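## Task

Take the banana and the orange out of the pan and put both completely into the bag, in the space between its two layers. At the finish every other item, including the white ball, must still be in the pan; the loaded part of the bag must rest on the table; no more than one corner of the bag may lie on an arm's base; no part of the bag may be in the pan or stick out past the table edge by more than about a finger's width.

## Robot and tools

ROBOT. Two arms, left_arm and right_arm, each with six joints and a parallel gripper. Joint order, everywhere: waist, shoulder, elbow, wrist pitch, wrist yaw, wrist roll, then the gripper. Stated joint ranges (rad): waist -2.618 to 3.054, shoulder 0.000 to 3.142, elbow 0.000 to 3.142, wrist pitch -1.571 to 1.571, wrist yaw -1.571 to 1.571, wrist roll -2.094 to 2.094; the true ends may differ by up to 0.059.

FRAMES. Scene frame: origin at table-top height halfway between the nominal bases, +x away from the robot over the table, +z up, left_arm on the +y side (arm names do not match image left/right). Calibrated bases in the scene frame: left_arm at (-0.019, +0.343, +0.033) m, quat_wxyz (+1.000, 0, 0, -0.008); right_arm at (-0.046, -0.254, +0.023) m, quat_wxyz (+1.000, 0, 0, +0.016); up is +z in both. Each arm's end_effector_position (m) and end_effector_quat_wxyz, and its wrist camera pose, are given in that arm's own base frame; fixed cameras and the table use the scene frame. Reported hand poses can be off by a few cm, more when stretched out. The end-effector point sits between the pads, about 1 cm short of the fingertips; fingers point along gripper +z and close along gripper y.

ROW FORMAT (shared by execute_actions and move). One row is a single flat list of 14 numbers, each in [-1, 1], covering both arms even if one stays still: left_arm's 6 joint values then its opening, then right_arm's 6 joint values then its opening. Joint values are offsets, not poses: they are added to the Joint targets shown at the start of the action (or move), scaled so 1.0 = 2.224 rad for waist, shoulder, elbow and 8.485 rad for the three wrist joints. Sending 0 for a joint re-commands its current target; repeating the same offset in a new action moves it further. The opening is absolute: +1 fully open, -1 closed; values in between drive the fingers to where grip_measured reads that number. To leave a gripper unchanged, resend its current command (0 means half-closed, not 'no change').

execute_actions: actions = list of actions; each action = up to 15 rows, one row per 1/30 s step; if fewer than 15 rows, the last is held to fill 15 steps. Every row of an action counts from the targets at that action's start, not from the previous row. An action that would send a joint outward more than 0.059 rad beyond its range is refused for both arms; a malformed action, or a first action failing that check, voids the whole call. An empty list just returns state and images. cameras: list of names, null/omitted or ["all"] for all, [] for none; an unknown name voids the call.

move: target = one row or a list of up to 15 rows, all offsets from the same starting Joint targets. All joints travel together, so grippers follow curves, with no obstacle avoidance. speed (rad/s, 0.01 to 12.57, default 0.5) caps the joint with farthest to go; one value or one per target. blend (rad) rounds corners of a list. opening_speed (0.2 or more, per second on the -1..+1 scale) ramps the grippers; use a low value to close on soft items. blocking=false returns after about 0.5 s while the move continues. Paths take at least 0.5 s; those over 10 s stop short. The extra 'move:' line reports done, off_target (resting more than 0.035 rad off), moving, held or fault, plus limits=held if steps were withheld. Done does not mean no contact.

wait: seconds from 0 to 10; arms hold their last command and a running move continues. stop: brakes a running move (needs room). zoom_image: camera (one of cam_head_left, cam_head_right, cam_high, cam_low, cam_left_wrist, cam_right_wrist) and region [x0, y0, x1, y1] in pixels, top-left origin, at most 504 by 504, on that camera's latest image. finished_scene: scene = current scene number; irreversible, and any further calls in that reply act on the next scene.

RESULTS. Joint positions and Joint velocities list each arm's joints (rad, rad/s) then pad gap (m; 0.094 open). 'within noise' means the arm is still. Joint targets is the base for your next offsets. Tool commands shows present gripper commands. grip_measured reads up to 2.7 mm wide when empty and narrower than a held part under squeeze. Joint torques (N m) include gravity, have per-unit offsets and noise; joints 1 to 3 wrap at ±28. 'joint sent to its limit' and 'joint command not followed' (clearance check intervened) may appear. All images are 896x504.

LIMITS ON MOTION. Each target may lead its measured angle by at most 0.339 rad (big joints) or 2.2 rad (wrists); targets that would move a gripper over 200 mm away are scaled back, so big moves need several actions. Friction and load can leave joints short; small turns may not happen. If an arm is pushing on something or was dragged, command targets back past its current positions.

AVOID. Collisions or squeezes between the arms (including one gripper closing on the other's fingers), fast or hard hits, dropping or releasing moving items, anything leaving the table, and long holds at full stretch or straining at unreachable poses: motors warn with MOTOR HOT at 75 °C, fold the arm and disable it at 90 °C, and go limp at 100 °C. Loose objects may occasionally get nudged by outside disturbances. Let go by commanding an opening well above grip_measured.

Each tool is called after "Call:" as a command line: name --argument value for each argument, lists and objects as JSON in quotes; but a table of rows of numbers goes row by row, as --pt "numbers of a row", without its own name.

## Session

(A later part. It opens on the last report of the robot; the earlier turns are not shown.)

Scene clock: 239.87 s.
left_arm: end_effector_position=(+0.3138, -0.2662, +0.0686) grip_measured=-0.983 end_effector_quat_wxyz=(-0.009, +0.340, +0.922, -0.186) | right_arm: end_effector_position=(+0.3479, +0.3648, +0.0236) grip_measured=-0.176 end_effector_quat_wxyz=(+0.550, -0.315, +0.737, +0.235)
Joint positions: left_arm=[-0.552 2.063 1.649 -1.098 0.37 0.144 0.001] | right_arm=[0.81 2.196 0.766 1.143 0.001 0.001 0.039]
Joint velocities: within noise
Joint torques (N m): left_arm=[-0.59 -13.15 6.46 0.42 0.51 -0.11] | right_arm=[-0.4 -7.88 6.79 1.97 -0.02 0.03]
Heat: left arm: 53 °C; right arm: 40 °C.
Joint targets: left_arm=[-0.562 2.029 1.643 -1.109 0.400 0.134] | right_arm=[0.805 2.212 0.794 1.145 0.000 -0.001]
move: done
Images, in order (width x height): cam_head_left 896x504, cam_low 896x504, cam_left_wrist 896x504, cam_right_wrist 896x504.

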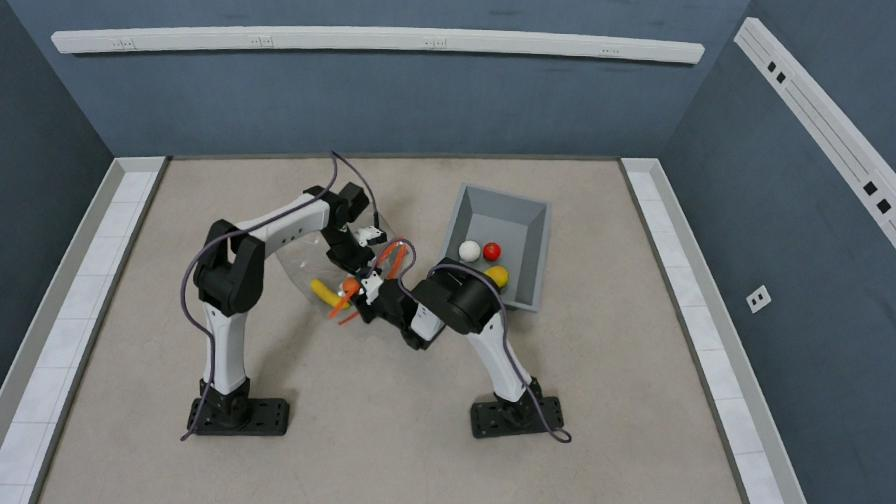

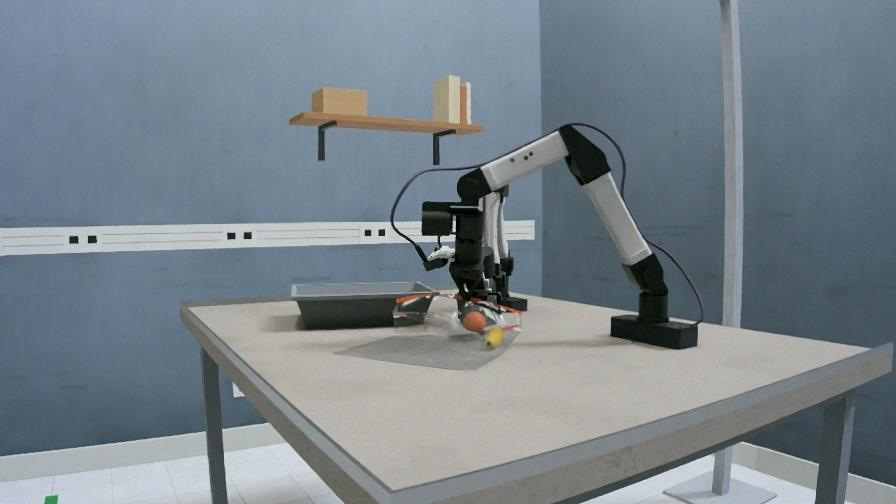

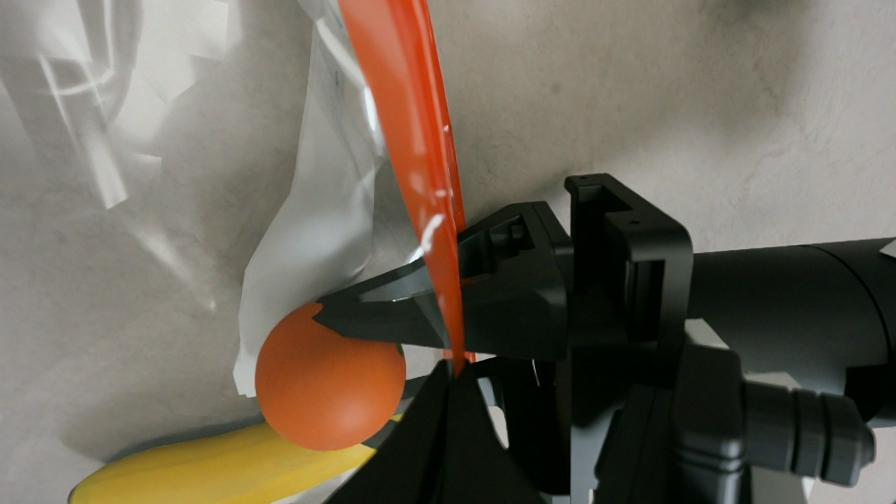

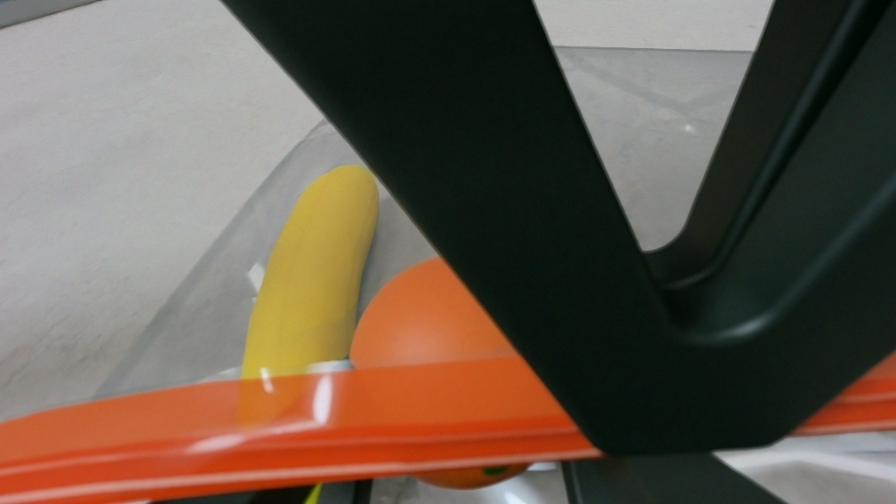

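Call:
move --pt "0 0 0 0 0 0 -1 0 0.014 -0.008 0.002 0 0 -0.28" --pt "0 0 0 0 0 0 -1 0 0.014 -0.008 0.002 0 0 0.35" --pt "0 0 0 0 0 0 -1 0 -0.116 -0.1776 0.0057 0 0 0.35" --speed 0.13 --opening_speed 0.35 --cameras '["cam_right_wrist","cam_left_wrist","cam_low","cam_head_left"]'

Call:
zoom_image --camera "cam_head_left" --region '[260, 160, 500, 380]'

Scene clock: 246.07 s.
left_arm: end_effector_position=(+0.3115, -0.2693, +0.0694) grip_measured=-0.983 end_effector_quat_wxyz=(-0.011, +0.341, +0.920, -0.192) | right_arm: end_effector_position=(+0.2819, +0.2956, +0.0097) grip_measured=+0.349 end_effector_quat_wxyz=(+0.502, -0.329, +0.770, +0.215)
Joint positions: left_arm=[-0.556 2.063 1.649 -1.098 0.384 0.144 0.001] | right_arm=[0.81 1.989 0.403 1.172 0.001 0 0.063]
Joint velocities: within noise
Joint torques (N m): left_arm=[-0.32 -13.16 6.42 0.41 0.4 -0.11] | right_arm=[-0.42 -9.89 2.85 2.08 -0.04 0.03]
Heat: left arm: 53 °C; right arm: 40 °C.
Joint targets: left_arm=[-0.563 2.029 1.643 -1.109 0.400 0.134] | right_arm=[0.805 1.954 0.399 1.193 0.000 -0.001]
move: done
Images, in order (width x height): cam_head_left 896x504, cam_low 896x504, cam_left_wrist 896x504, cam_right_wrist 896x504.

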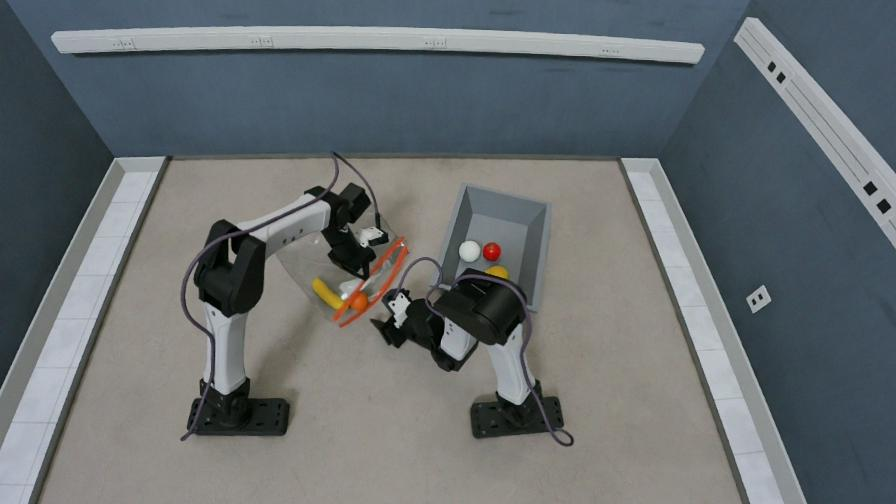

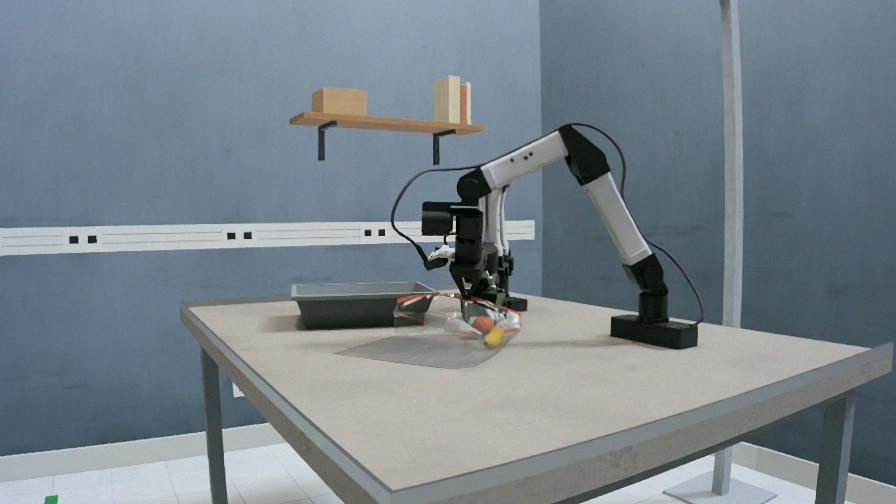

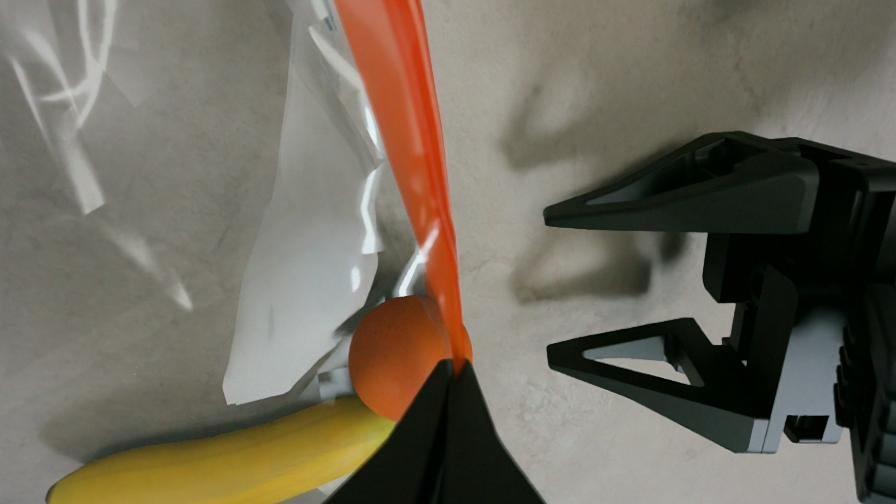

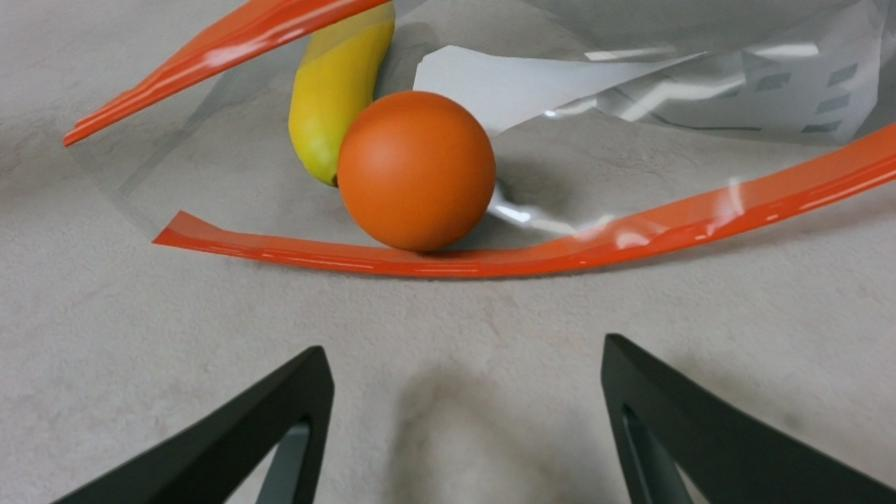

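Scaled by 2.100 from the camera's 896x504 image, which has a finer 1280x720 frame.

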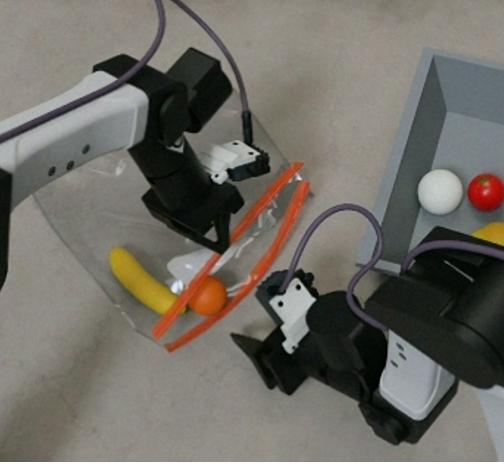

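Call:
move --pt "0 0 0 0 0 0 -1 0.018 0.0 0 0 0 0 0.33" --pt "0 0 0 0 0 0 -1 0.018 0.0782 0.112 -0.0045 0 0 0.33" --speed 0.2 --cameras '["cam_right_wrist"]'

Scene clock: 248.83 s.
left_arm: end_effector_position=(+0.3115, -0.2693, +0.0694) grip_measured=-0.983 end_effector_quat_wxyz=(-0.011, +0.341, +0.920, -0.192) | right_arm: end_effector_position=(+0.3138, +0.3500, +0.0201) grip_measured=+0.331 end_effector_quat_wxyz=(+0.530, -0.332, +0.744, +0.236)
Joint positions: left_arm=[-0.556 2.063 1.649 -1.098 0.384 0.144 0.001] | right_arm=[0.84 2.115 0.631 1.151 0.001 0 0.063]
Joint velocities: within noise
Joint torques (N m): left_arm=[-0.28 -13.15 6.41 0.41 0.39 -0.1] | right_arm=[0.51 -7.25 5.41 1.96 -0.03 0.03]
Heat: left arm: 53 °C; right arm: 40 °C.
Joint targets: left_arm=[-0.563 2.029 1.643 -1.109 0.400 0.134] | right_arm=[0.845 2.128 0.648 1.155 0.000 -0.001]
move: done
Images, in order (width x height): cam_right_wrist 896x504.

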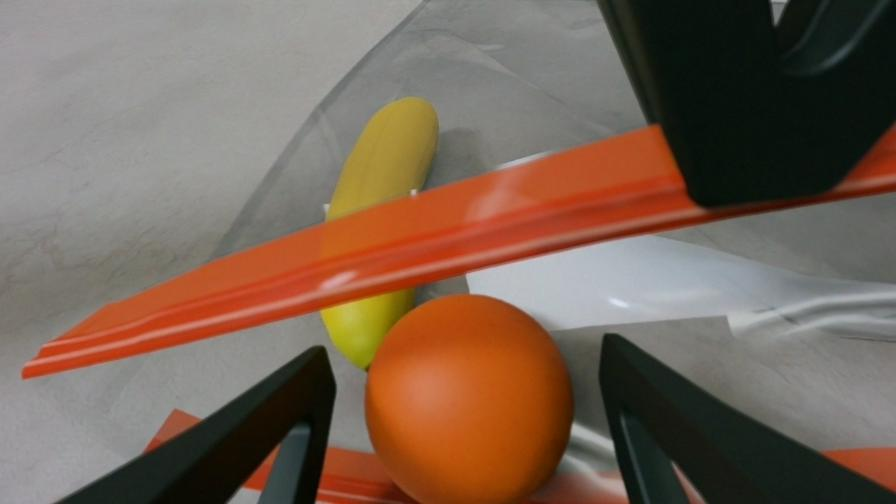

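Call:
move --pt "0 0 0 0 0 0 -1 0 0.0025 -0.0157 0.001 0 0 0.33" --pt "0 0 0 0 0 0 -1 0 0.0025 -0.0157 0.001 0 0 -0.28" --pt "0 0 0 0 0 0 -1 0 -0.016 -0.0157 0.001 0 0 -0.28" --pt "0 0 0 0 0 0 -1 -0.018 -0.016 -0.0157 0.001 0 0 -0.28" --speed 0.15 --opening_speed 0.4 --cameras '["cam_right_wrist","cam_left_wrist"]'

Scene clock: 252.97 s.
left_arm: end_effector_position=(+0.3115, -0.2693, +0.0694) grip_measured=-0.983 end_effector_quat_wxyz=(-0.011, +0.341, +0.920, -0.192) | right_arm: end_effector_position=(+0.3202, +0.3367, +0.0123) grip_measured=-0.226 end_effector_quat_wxyz=(+0.525, -0.323, +0.755, +0.225)
Joint positions: left_arm=[-0.556 2.063 1.649 -1.098 0.384 0.144 0.001] | right_arm=[0.811 2.122 0.616 1.15 0.001 0 0.036]
Joint velocities: within noise
Joint torques (N m): left_arm=[-0.32 -13.15 6.42 0.41 0.4 -0.1] | right_arm=[-0.53 -10.91 3.43 2.05 -0.03 0.03]
Heat: left arm: 53 °C; right arm: 40 °C.
Joint targets: left_arm=[-0.563 2.029 1.643 -1.109 0.400 0.134] | right_arm=[0.805 2.092 0.614 1.164 0.000 -0.001]
move: done
Images, in order (width x height): cam_left_wrist 896x504, cam_right_wrist 896x504.

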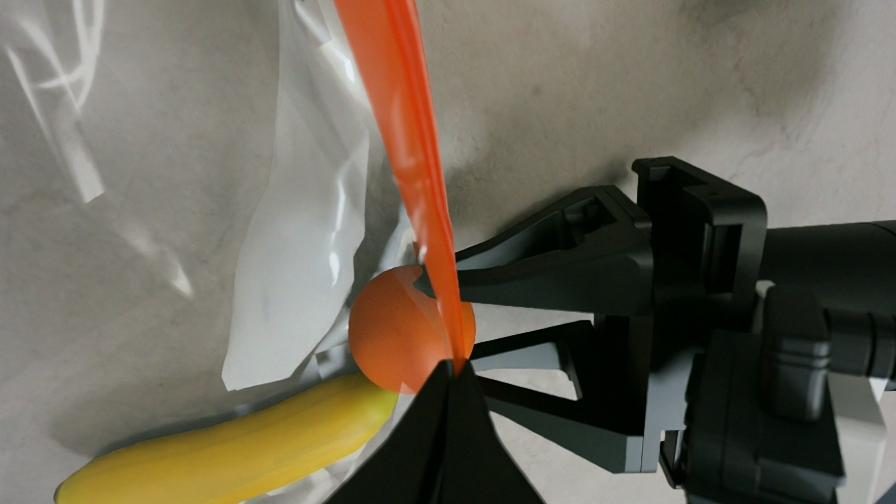

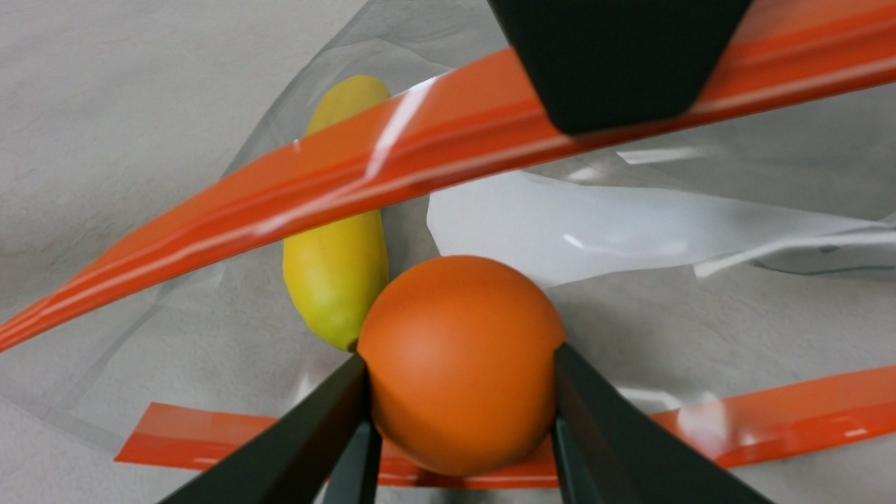

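Call:
move --pt "0 0 0 0 0 0 -1 0 -0.016 0 0 0 0 -0.28" --pt "0 0 0 0 0 0 -1 0 0.0432 0.0814 -0.0017 0 0 -0.28" --pt "0 0 0 0 0 0 -1 0 0.061 0.078 0 0 0 -0.28" --speed 0.14 --cameras '["cam_right_wrist","cam_left_wrist","cam_low"]'

Call:
zoom_image --camera "cam_low" --region '[340, 230, 560, 390]'

Scene clock: 255.57 s.
left_arm: end_effector_position=(+0.3137, -0.2664, +0.0687) grip_measured=-0.983 end_effector_quat_wxyz=(-0.010, +0.340, +0.922, -0.187) | right_arm: end_effector_position=(+0.3472, +0.3651, +0.0196) grip_measured=-0.227 end_effector_quat_wxyz=(+0.551, -0.315, +0.736, +0.236)
Joint positions: left_arm=[-0.552 2.063 1.649 -1.098 0.372 0.144 0.001] | right_arm=[0.811 2.215 0.766 1.164 0.001 0 0.036]
Joint velocities: within noise
Joint torques (N m): left_arm=[-0.64 -13.15 6.41 0.41 0.5 -0.11] | right_arm=[-0.53 -8.14 6.02 1.95 -0.03 0.03]
Heat: left arm: 53 °C; right arm: 40 °C.
Joint targets: left_arm=[-0.562 2.029 1.643 -1.109 0.400 0.134] | right_arm=[0.805 2.228 0.787 1.164 0.000 -0.001]
move: done
Images, in order (width x height): cam_low 896x504, cam_left_wrist 896x504, cam_right_wrist 896x504.

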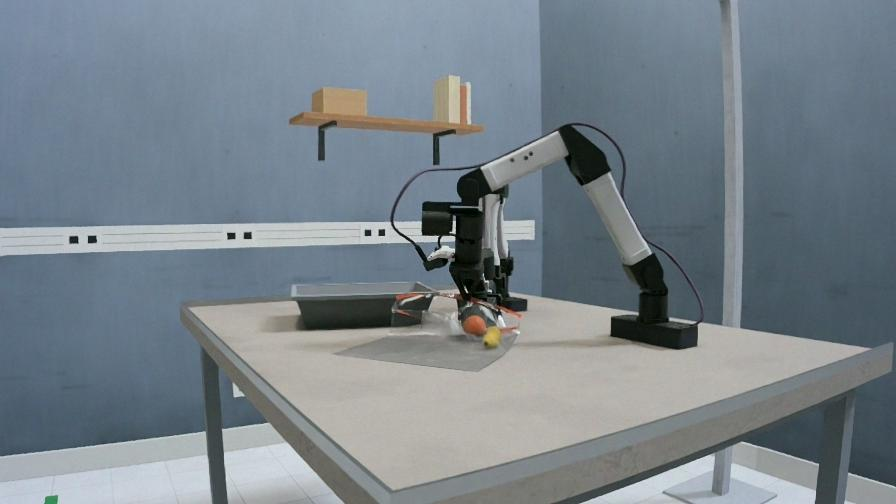

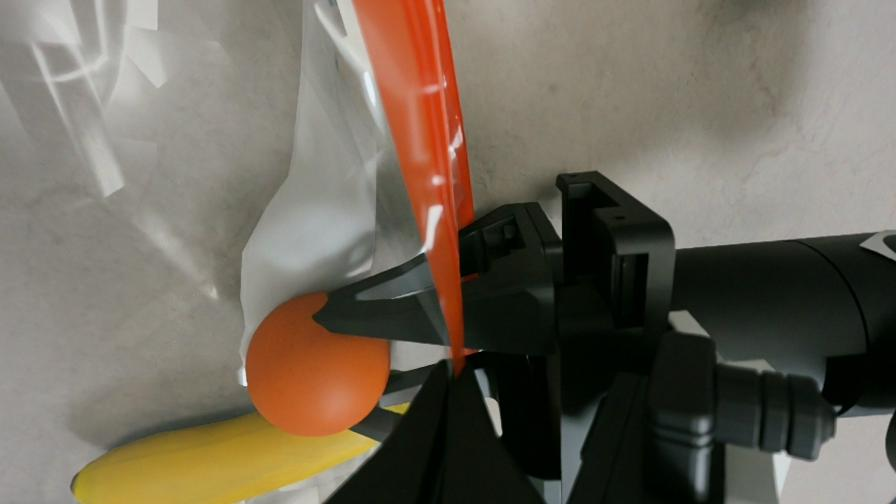

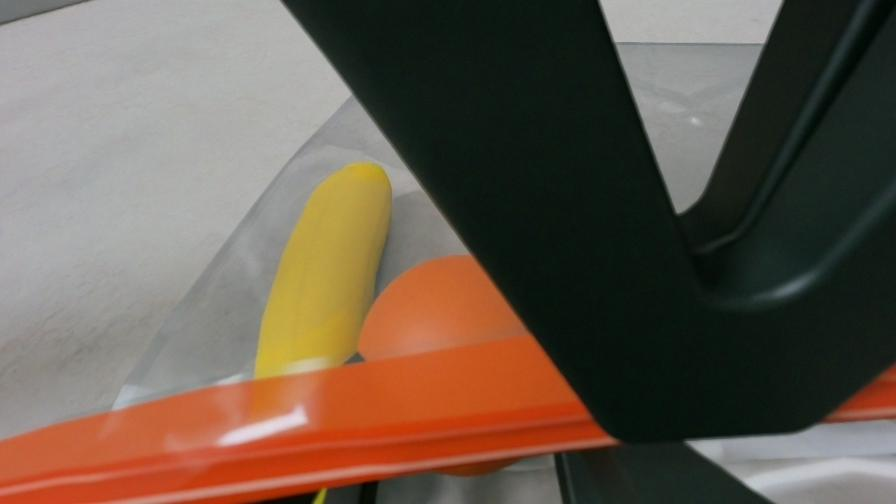

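Scaled by 2.291 from the camera's 896x504 image, which has a finer 1280x720 frame.

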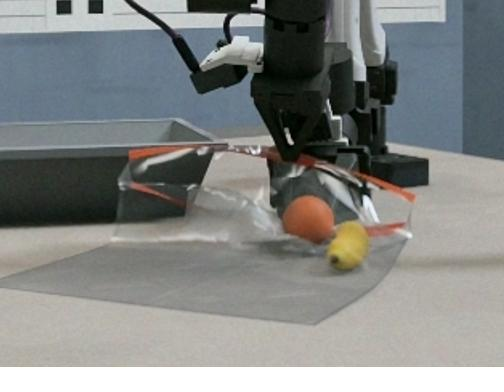

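Call:
move --pt "0 0 0 0 0 0 -1 0 0.0054 0 0 0 0 -0.28" --pt "0 0 0 0 0 0 -1 0 0.0054 0 0 0 0 0.38" --pt "0 0 0 0 0 0 -1 0 -0.022 0 0 0 0 0.38" --speed 0.1 --opening_speed 0.35 --cameras '["cam_right_wrist","cam_left_wrist","cam_low"]'

Call:
zoom_image --camera "cam_low" --region '[340, 230, 560, 390]'

Scene clock: 259.40 s.
left_arm: end_effector_position=(+0.3137, -0.2664, +0.0687) grip_measured=-0.983 end_effector_quat_wxyz=(-0.010, +0.340, +0.922, -0.187) | right_arm: end_effector_position=(+0.3464, +0.3643, +0.0139) grip_measured=+0.379 end_effector_quat_wxyz=(+0.546, -0.317, +0.739, +0.234)
Joint positions: left_arm=[-0.552 2.063 1.649 -1.098 0.372 0.144 0.001] | right_arm=[0.811 2.226 0.766 1.163 0.001 0 0.065]
Joint velocities: within noise
Joint torques (N m): left_arm=[-0.59 -13.12 6.43 0.41 0.5 -0.11] | right_arm=[-0.5 -13.45 5.94 1.94 -0.03 0.03]
Heat: left arm: 54 °C; right arm: 40 °C.
Joint targets: left_arm=[-0.562 2.029 1.643 -1.109 0.400 0.134] | right_arm=[0.805 2.179 0.787 1.164 0.000 -0.001]
move: off_target (right_arm); right_arm: the shoulder is farthest, 0.047 rad from its target
Images, in order (width x height): cam_low 896x504, cam_left_wrist 896x504, cam_right_wrist 896x504.

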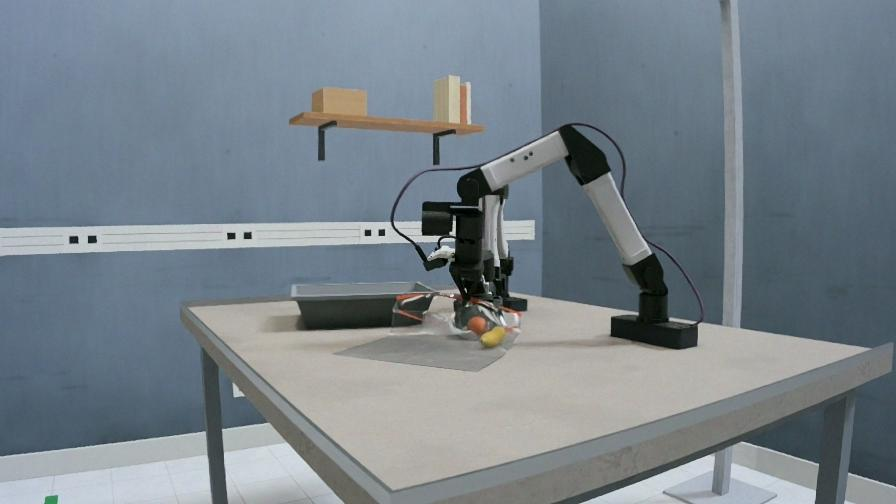

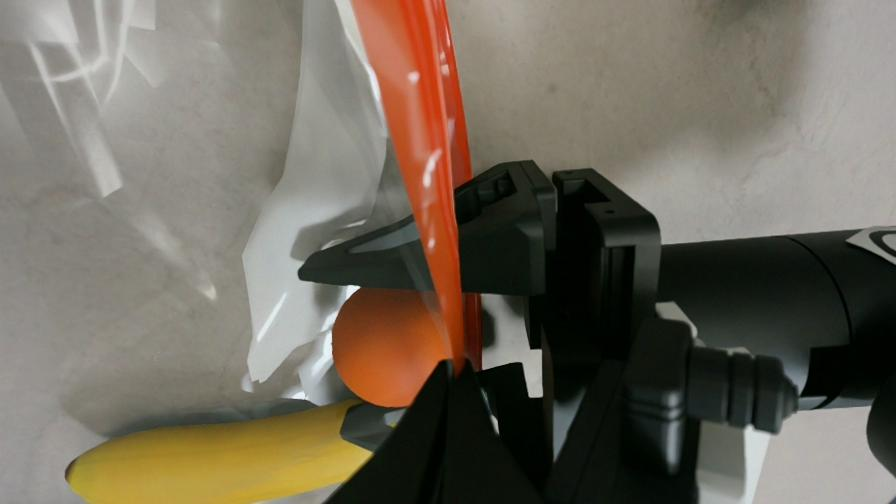

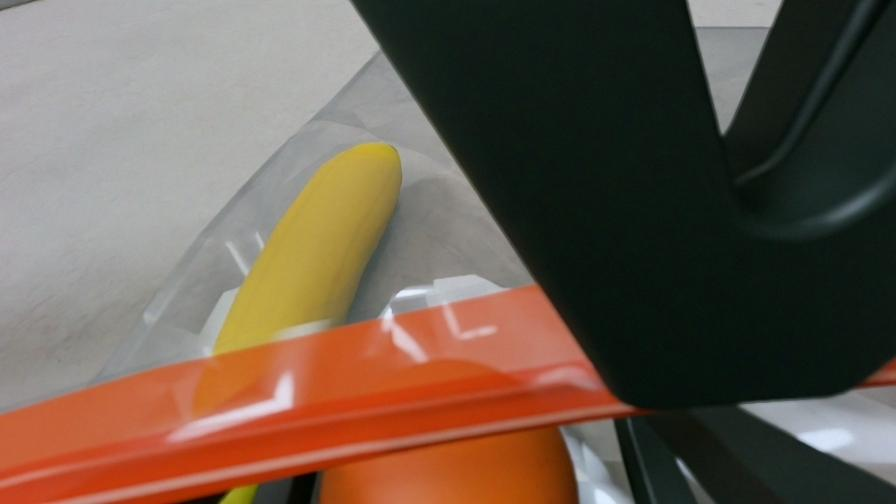

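Scaled by 2.291 from the camera's 896x504 image, which has a finer 1280x720 frame.

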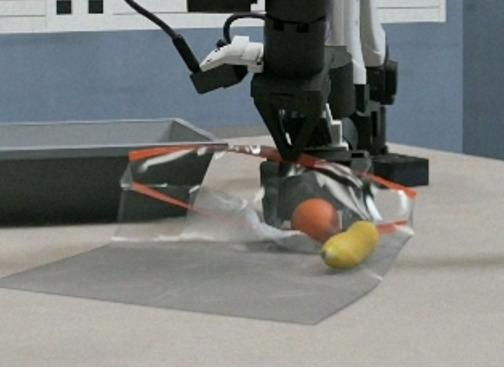

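Call:
move --target '[0,0,0,0,0,0,-1,0,-0.115,-0.174,0.0045,0,0,0.38]' --speed 0.15 --cameras '["cam_right_wrist","cam_left_wrist","cam_low","cam_head_left"]'

Call:
zoom_image --camera "cam_low" --region '[400, 280, 540, 370]'

Call:
zoom_image --camera "cam_head_left" --region '[260, 200, 440, 360]'

Scene clock: 263.30 s.
left_arm: end_effector_position=(+0.3115, -0.2693, +0.0694) grip_measured=-0.983 end_effector_quat_wxyz=(-0.011, +0.341, +0.920, -0.192) | right_arm: end_effector_position=(+0.2842, +0.2989, +0.0237) grip_measured=+0.379 end_effector_quat_wxyz=(+0.517, -0.326, +0.760, +0.222)
Joint positions: left_arm=[-0.556 2.063 1.649 -1.098 0.384 0.144 0.001] | right_arm=[0.811 1.959 0.403 1.18 0.001 0 0.065]
Joint velocities: within noise
Joint torques (N m): left_arm=[-0.27 -13.16 6.41 0.4 0.4 -0.11] | right_arm=[-0.54 -9.84 3.07 2.17 -0.03 0.03]
Heat: left arm: 54 °C; right arm: 41 °C.
Joint targets: left_arm=[-0.563 2.029 1.643 -1.109 0.400 0.134] | right_arm=[0.805 1.923 0.400 1.202 0.000 -0.001]
move: done
Images, in order (width x height): cam_head_left 896x504, cam_low 896x504, cam_left_wrist 896x504, cam_right_wrist 896x504.

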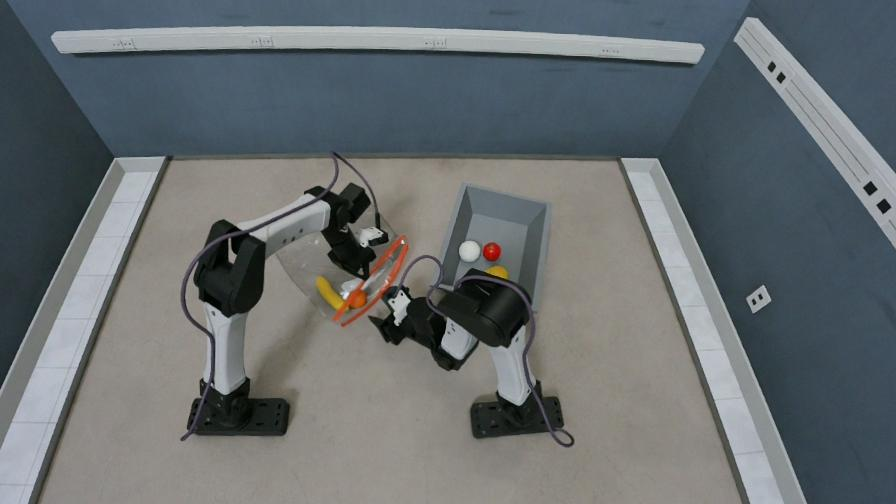

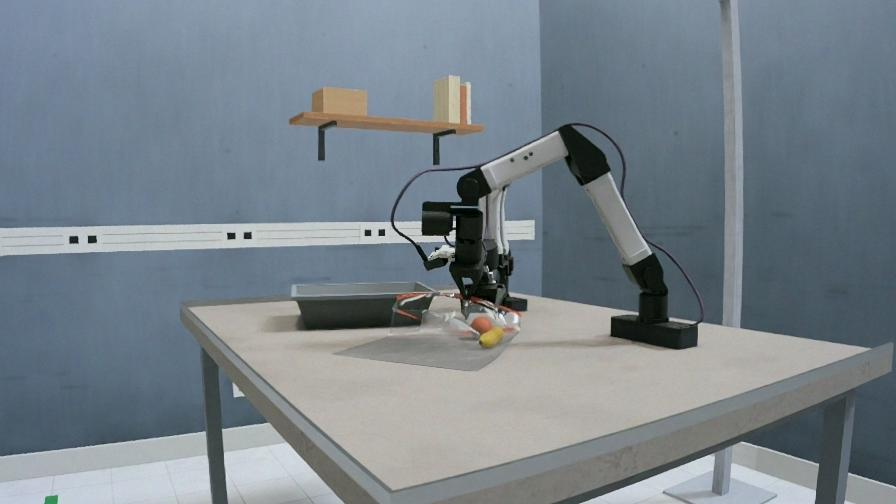

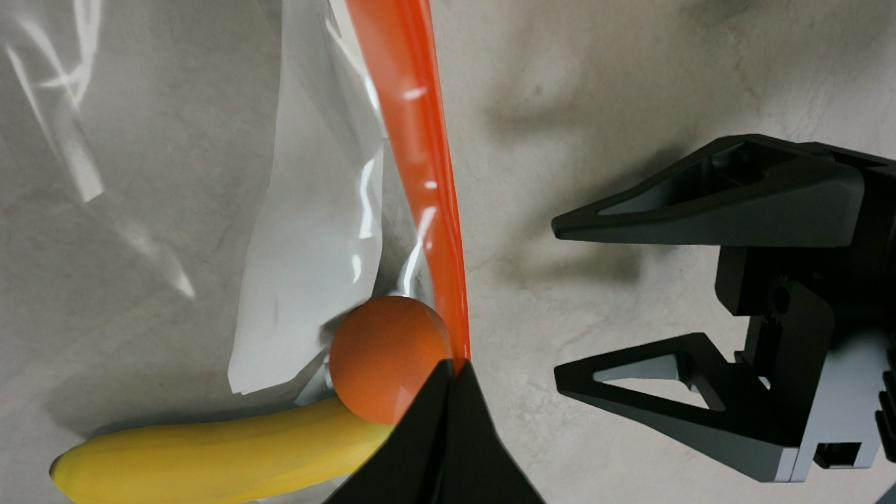

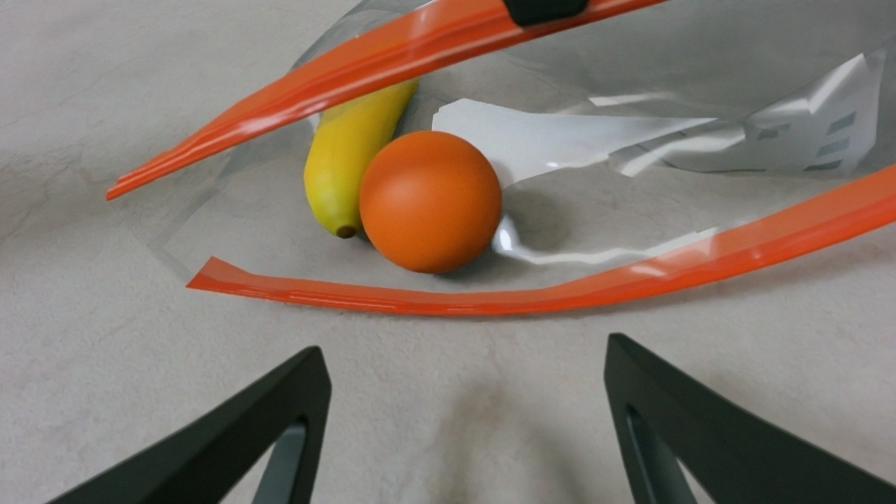

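Scaled by 3.600 from the camera's 896x504 image, which has a finer 1280x720 frame.

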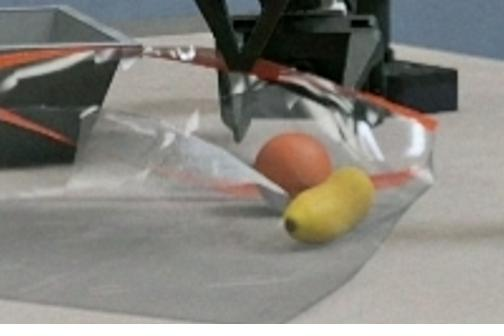

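Scaled by 2.800 from the camera's 896x504 image, which has a finer 1280x720 frame.

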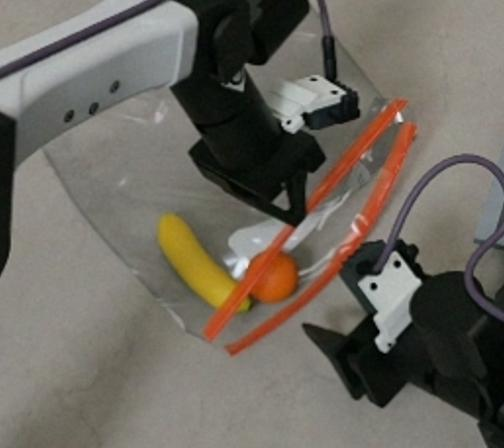

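Call:
move --pt "0 0 0 0 0 0 -1 0.0126 0 0 0 0 0 -1" --pt "0 0 0 0 0 0 -1 0.012 0.1277 0.1731 -0.0067 0 0 -1" --speed 0.15 --opening_speed 1 --cameras '["cam_right_wrist","cam_left_wrist","cam_low","cam_head_left"]'

Call:
zoom_image --camera "cam_head_left" --region '[260, 200, 440, 360]'

Scene clock: 268.07 s.
left_arm: end_effector_position=(+0.3131, -0.2674, +0.0696) grip_measured=-0.983 end_effector_quat_wxyz=(-0.009, +0.340, +0.921, -0.189) | right_arm: end_effector_position=(+0.3441, +0.3736, +0.0411) grip_measured=-0.991 end_effector_quat_wxyz=(+0.569, -0.314, +0.718, +0.250)
Joint positions: left_arm=[-0.553 2.062 1.649 -1.098 0.377 0.144 0.001] | right_arm=[0.827 2.181 0.765 1.187 0.001 0 0]
Joint velocities: within noise
Joint torques (N m): left_arm=[-0.55 -12.97 6.46 0.41 0.46 -0.11] | right_arm=[0.53 -6.97 6.05 1.52 -0.04 0.02]
Heat: left arm: 54 °C; right arm: 41 °C.
Joint targets: left_arm=[-0.562 2.029 1.643 -1.109 0.400 0.134] | right_arm=[0.832 2.207 0.785 1.145 0.000 -0.001]
move: off_target (right_arm); right_arm: the wrist pitch is farthest, 0.041 rad from its target
Images, in order (width x height): cam_head_left 896x504, cam_low 896x504, cam_left_wrist 896x504, cam_right_wrist 896x504.

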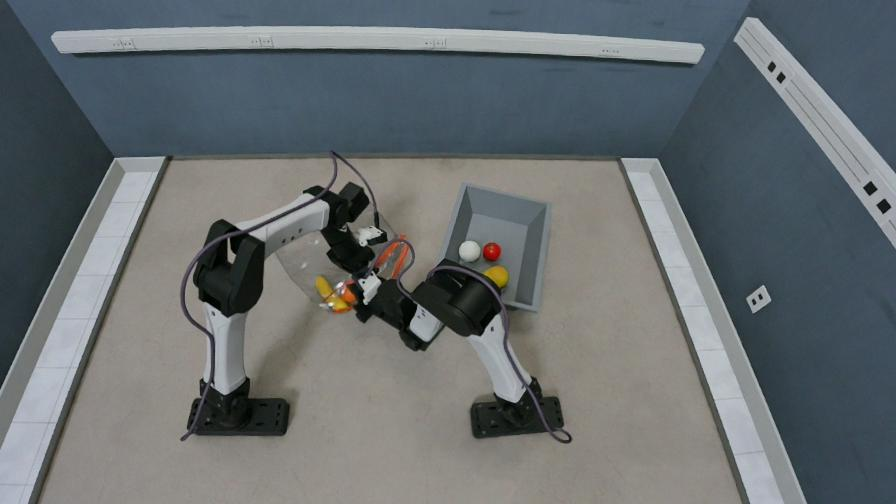

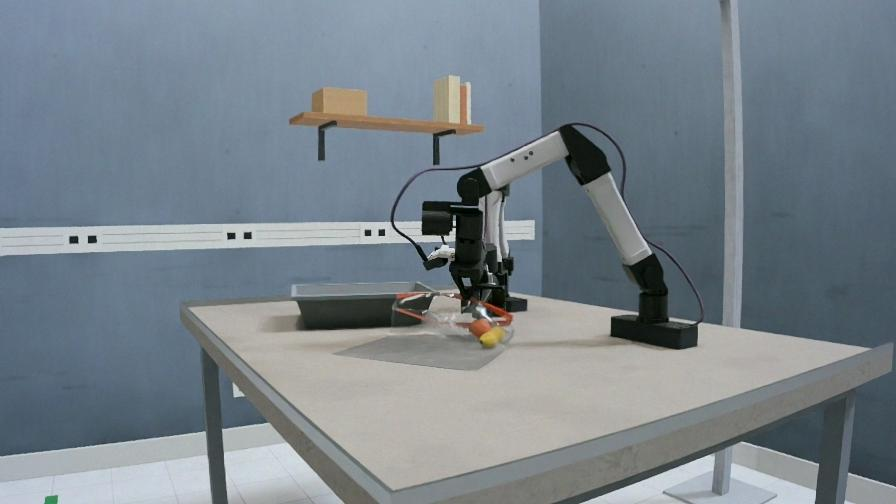

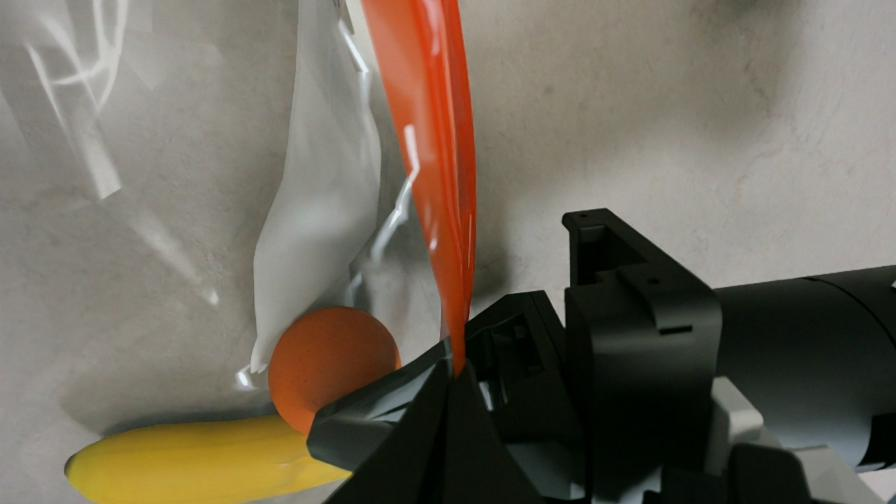

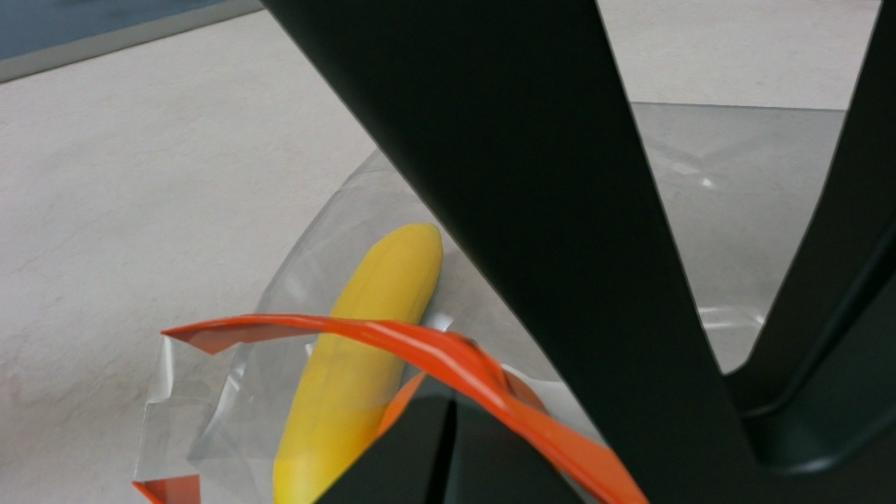

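Scaled by 2.800 from the camera's 896x504 image, which has a finer 1280x720 frame.

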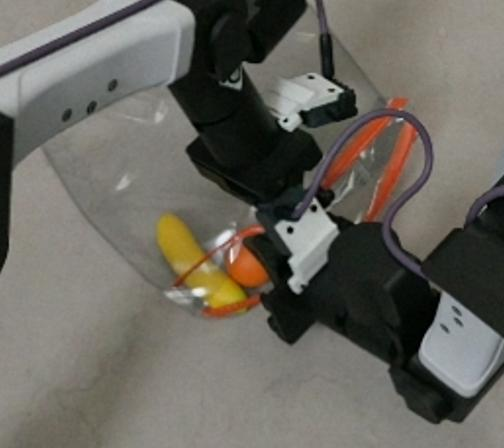

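Call:
move --target '[0,0,0,0,0,0,-1,0,-0.1277,-0.1731,0.0067,0,0,-1]' --speed 0.15 --cameras '["cam_right_wrist","cam_left_wrist","cam_low","cam_head_left"]'

Call:
zoom_image --camera "cam_head_left" --region '[260, 200, 440, 360]'

Call:
zoom_image --camera "cam_low" --region '[400, 280, 540, 370]'

Scene clock: 285.83 s.
left_arm: end_effector_position=(+0.3116, -0.2694, +0.0700) grip_measured=-0.983 end_effector_quat_wxyz=(-0.010, +0.342, +0.920, -0.192) | right_arm: end_effector_position=(+0.2792, +0.3036, +0.0239) grip_measured=-0.991 end_effector_quat_wxyz=(+0.515, -0.332, +0.757, +0.226)
Joint positions: left_arm=[-0.556 2.062 1.649 -1.098 0.384 0.144 0.001] | right_arm=[0.828 1.958 0.403 1.18 0.001 0 0]
Joint velocities: within noise
Joint torques (N m): left_arm=[-0.27 -13.07 6.43 0.41 0.4 -0.1] | right_arm=[0.44 -9.81 3.08 2.12 -0.03 0.03]
Heat: left arm: 59 °C; right arm: 41 °C.
Joint targets: left_arm=[-0.563 2.029 1.643 -1.109 0.400 0.134] | right_arm=[0.832 1.923 0.400 1.202 0.000 -0.001]
move: done
Images, in order (width x height): cam_head_left 896x504, cam_low 896x504, cam_left_wrist 896x504, cam_right_wrist 896x504.

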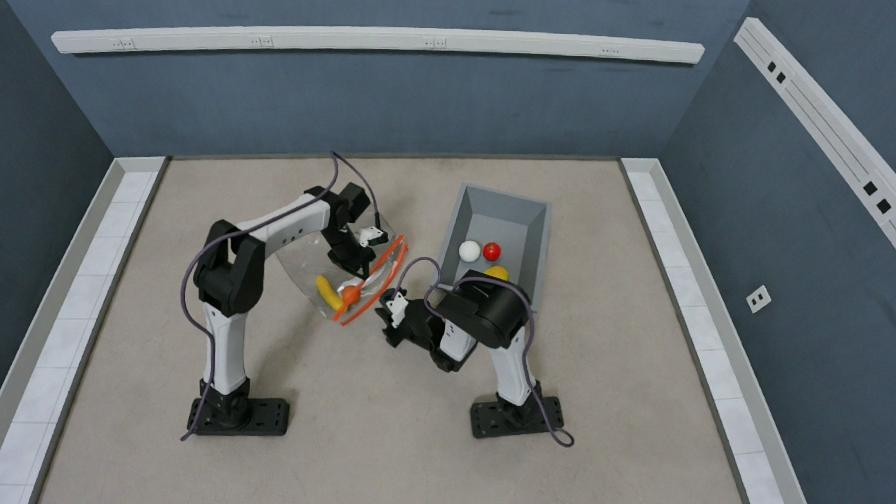

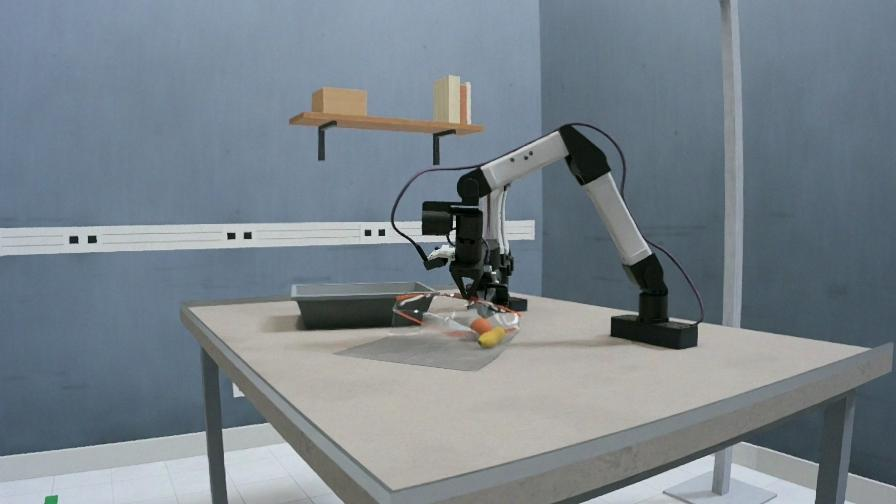

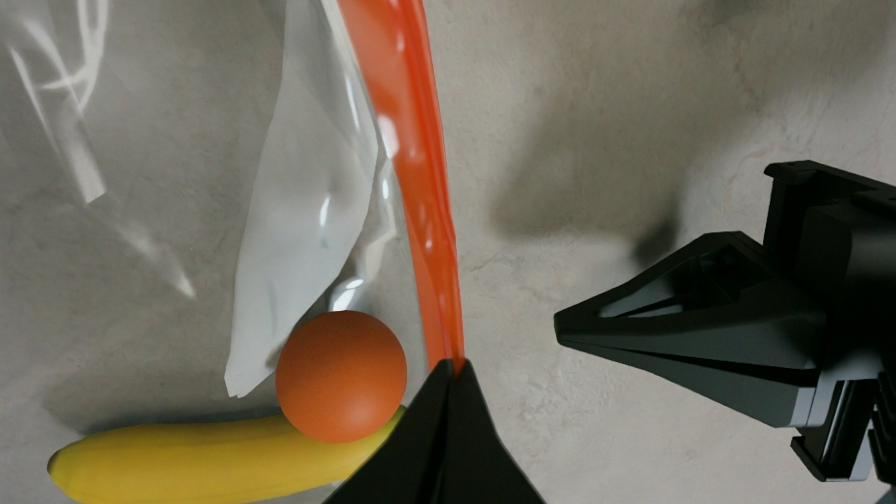

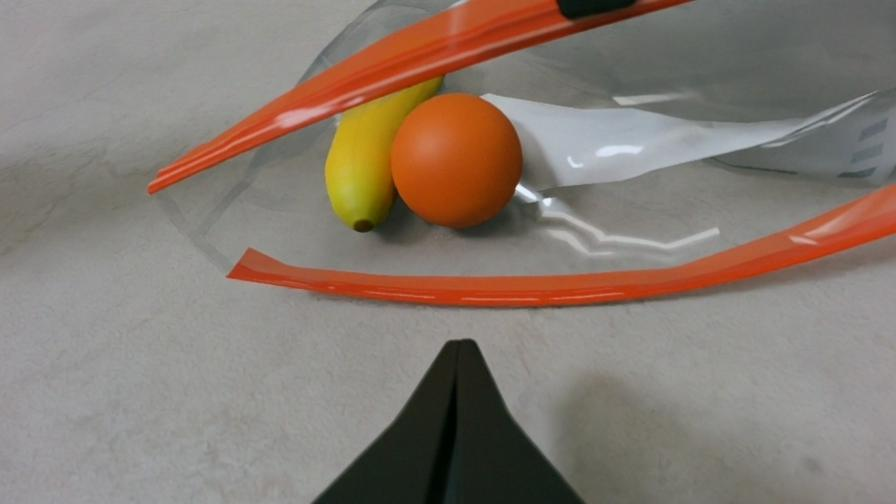

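Scaled by 2.800 from the camera's 896x504 image, which has a finer 1280x720 frame.

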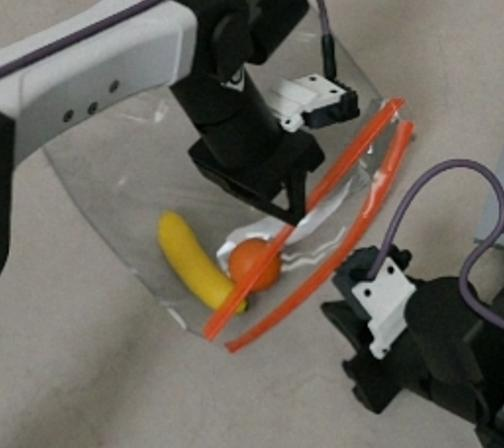

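Scaled by 3.600 from the camera's 896x504 image, which has a finer 1280x720 frame.

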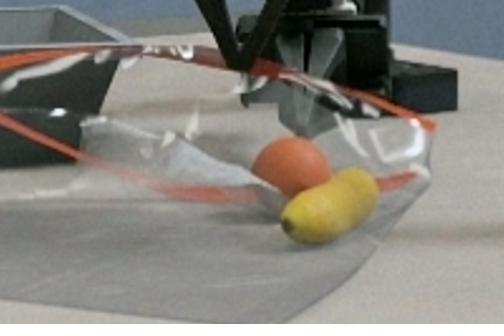

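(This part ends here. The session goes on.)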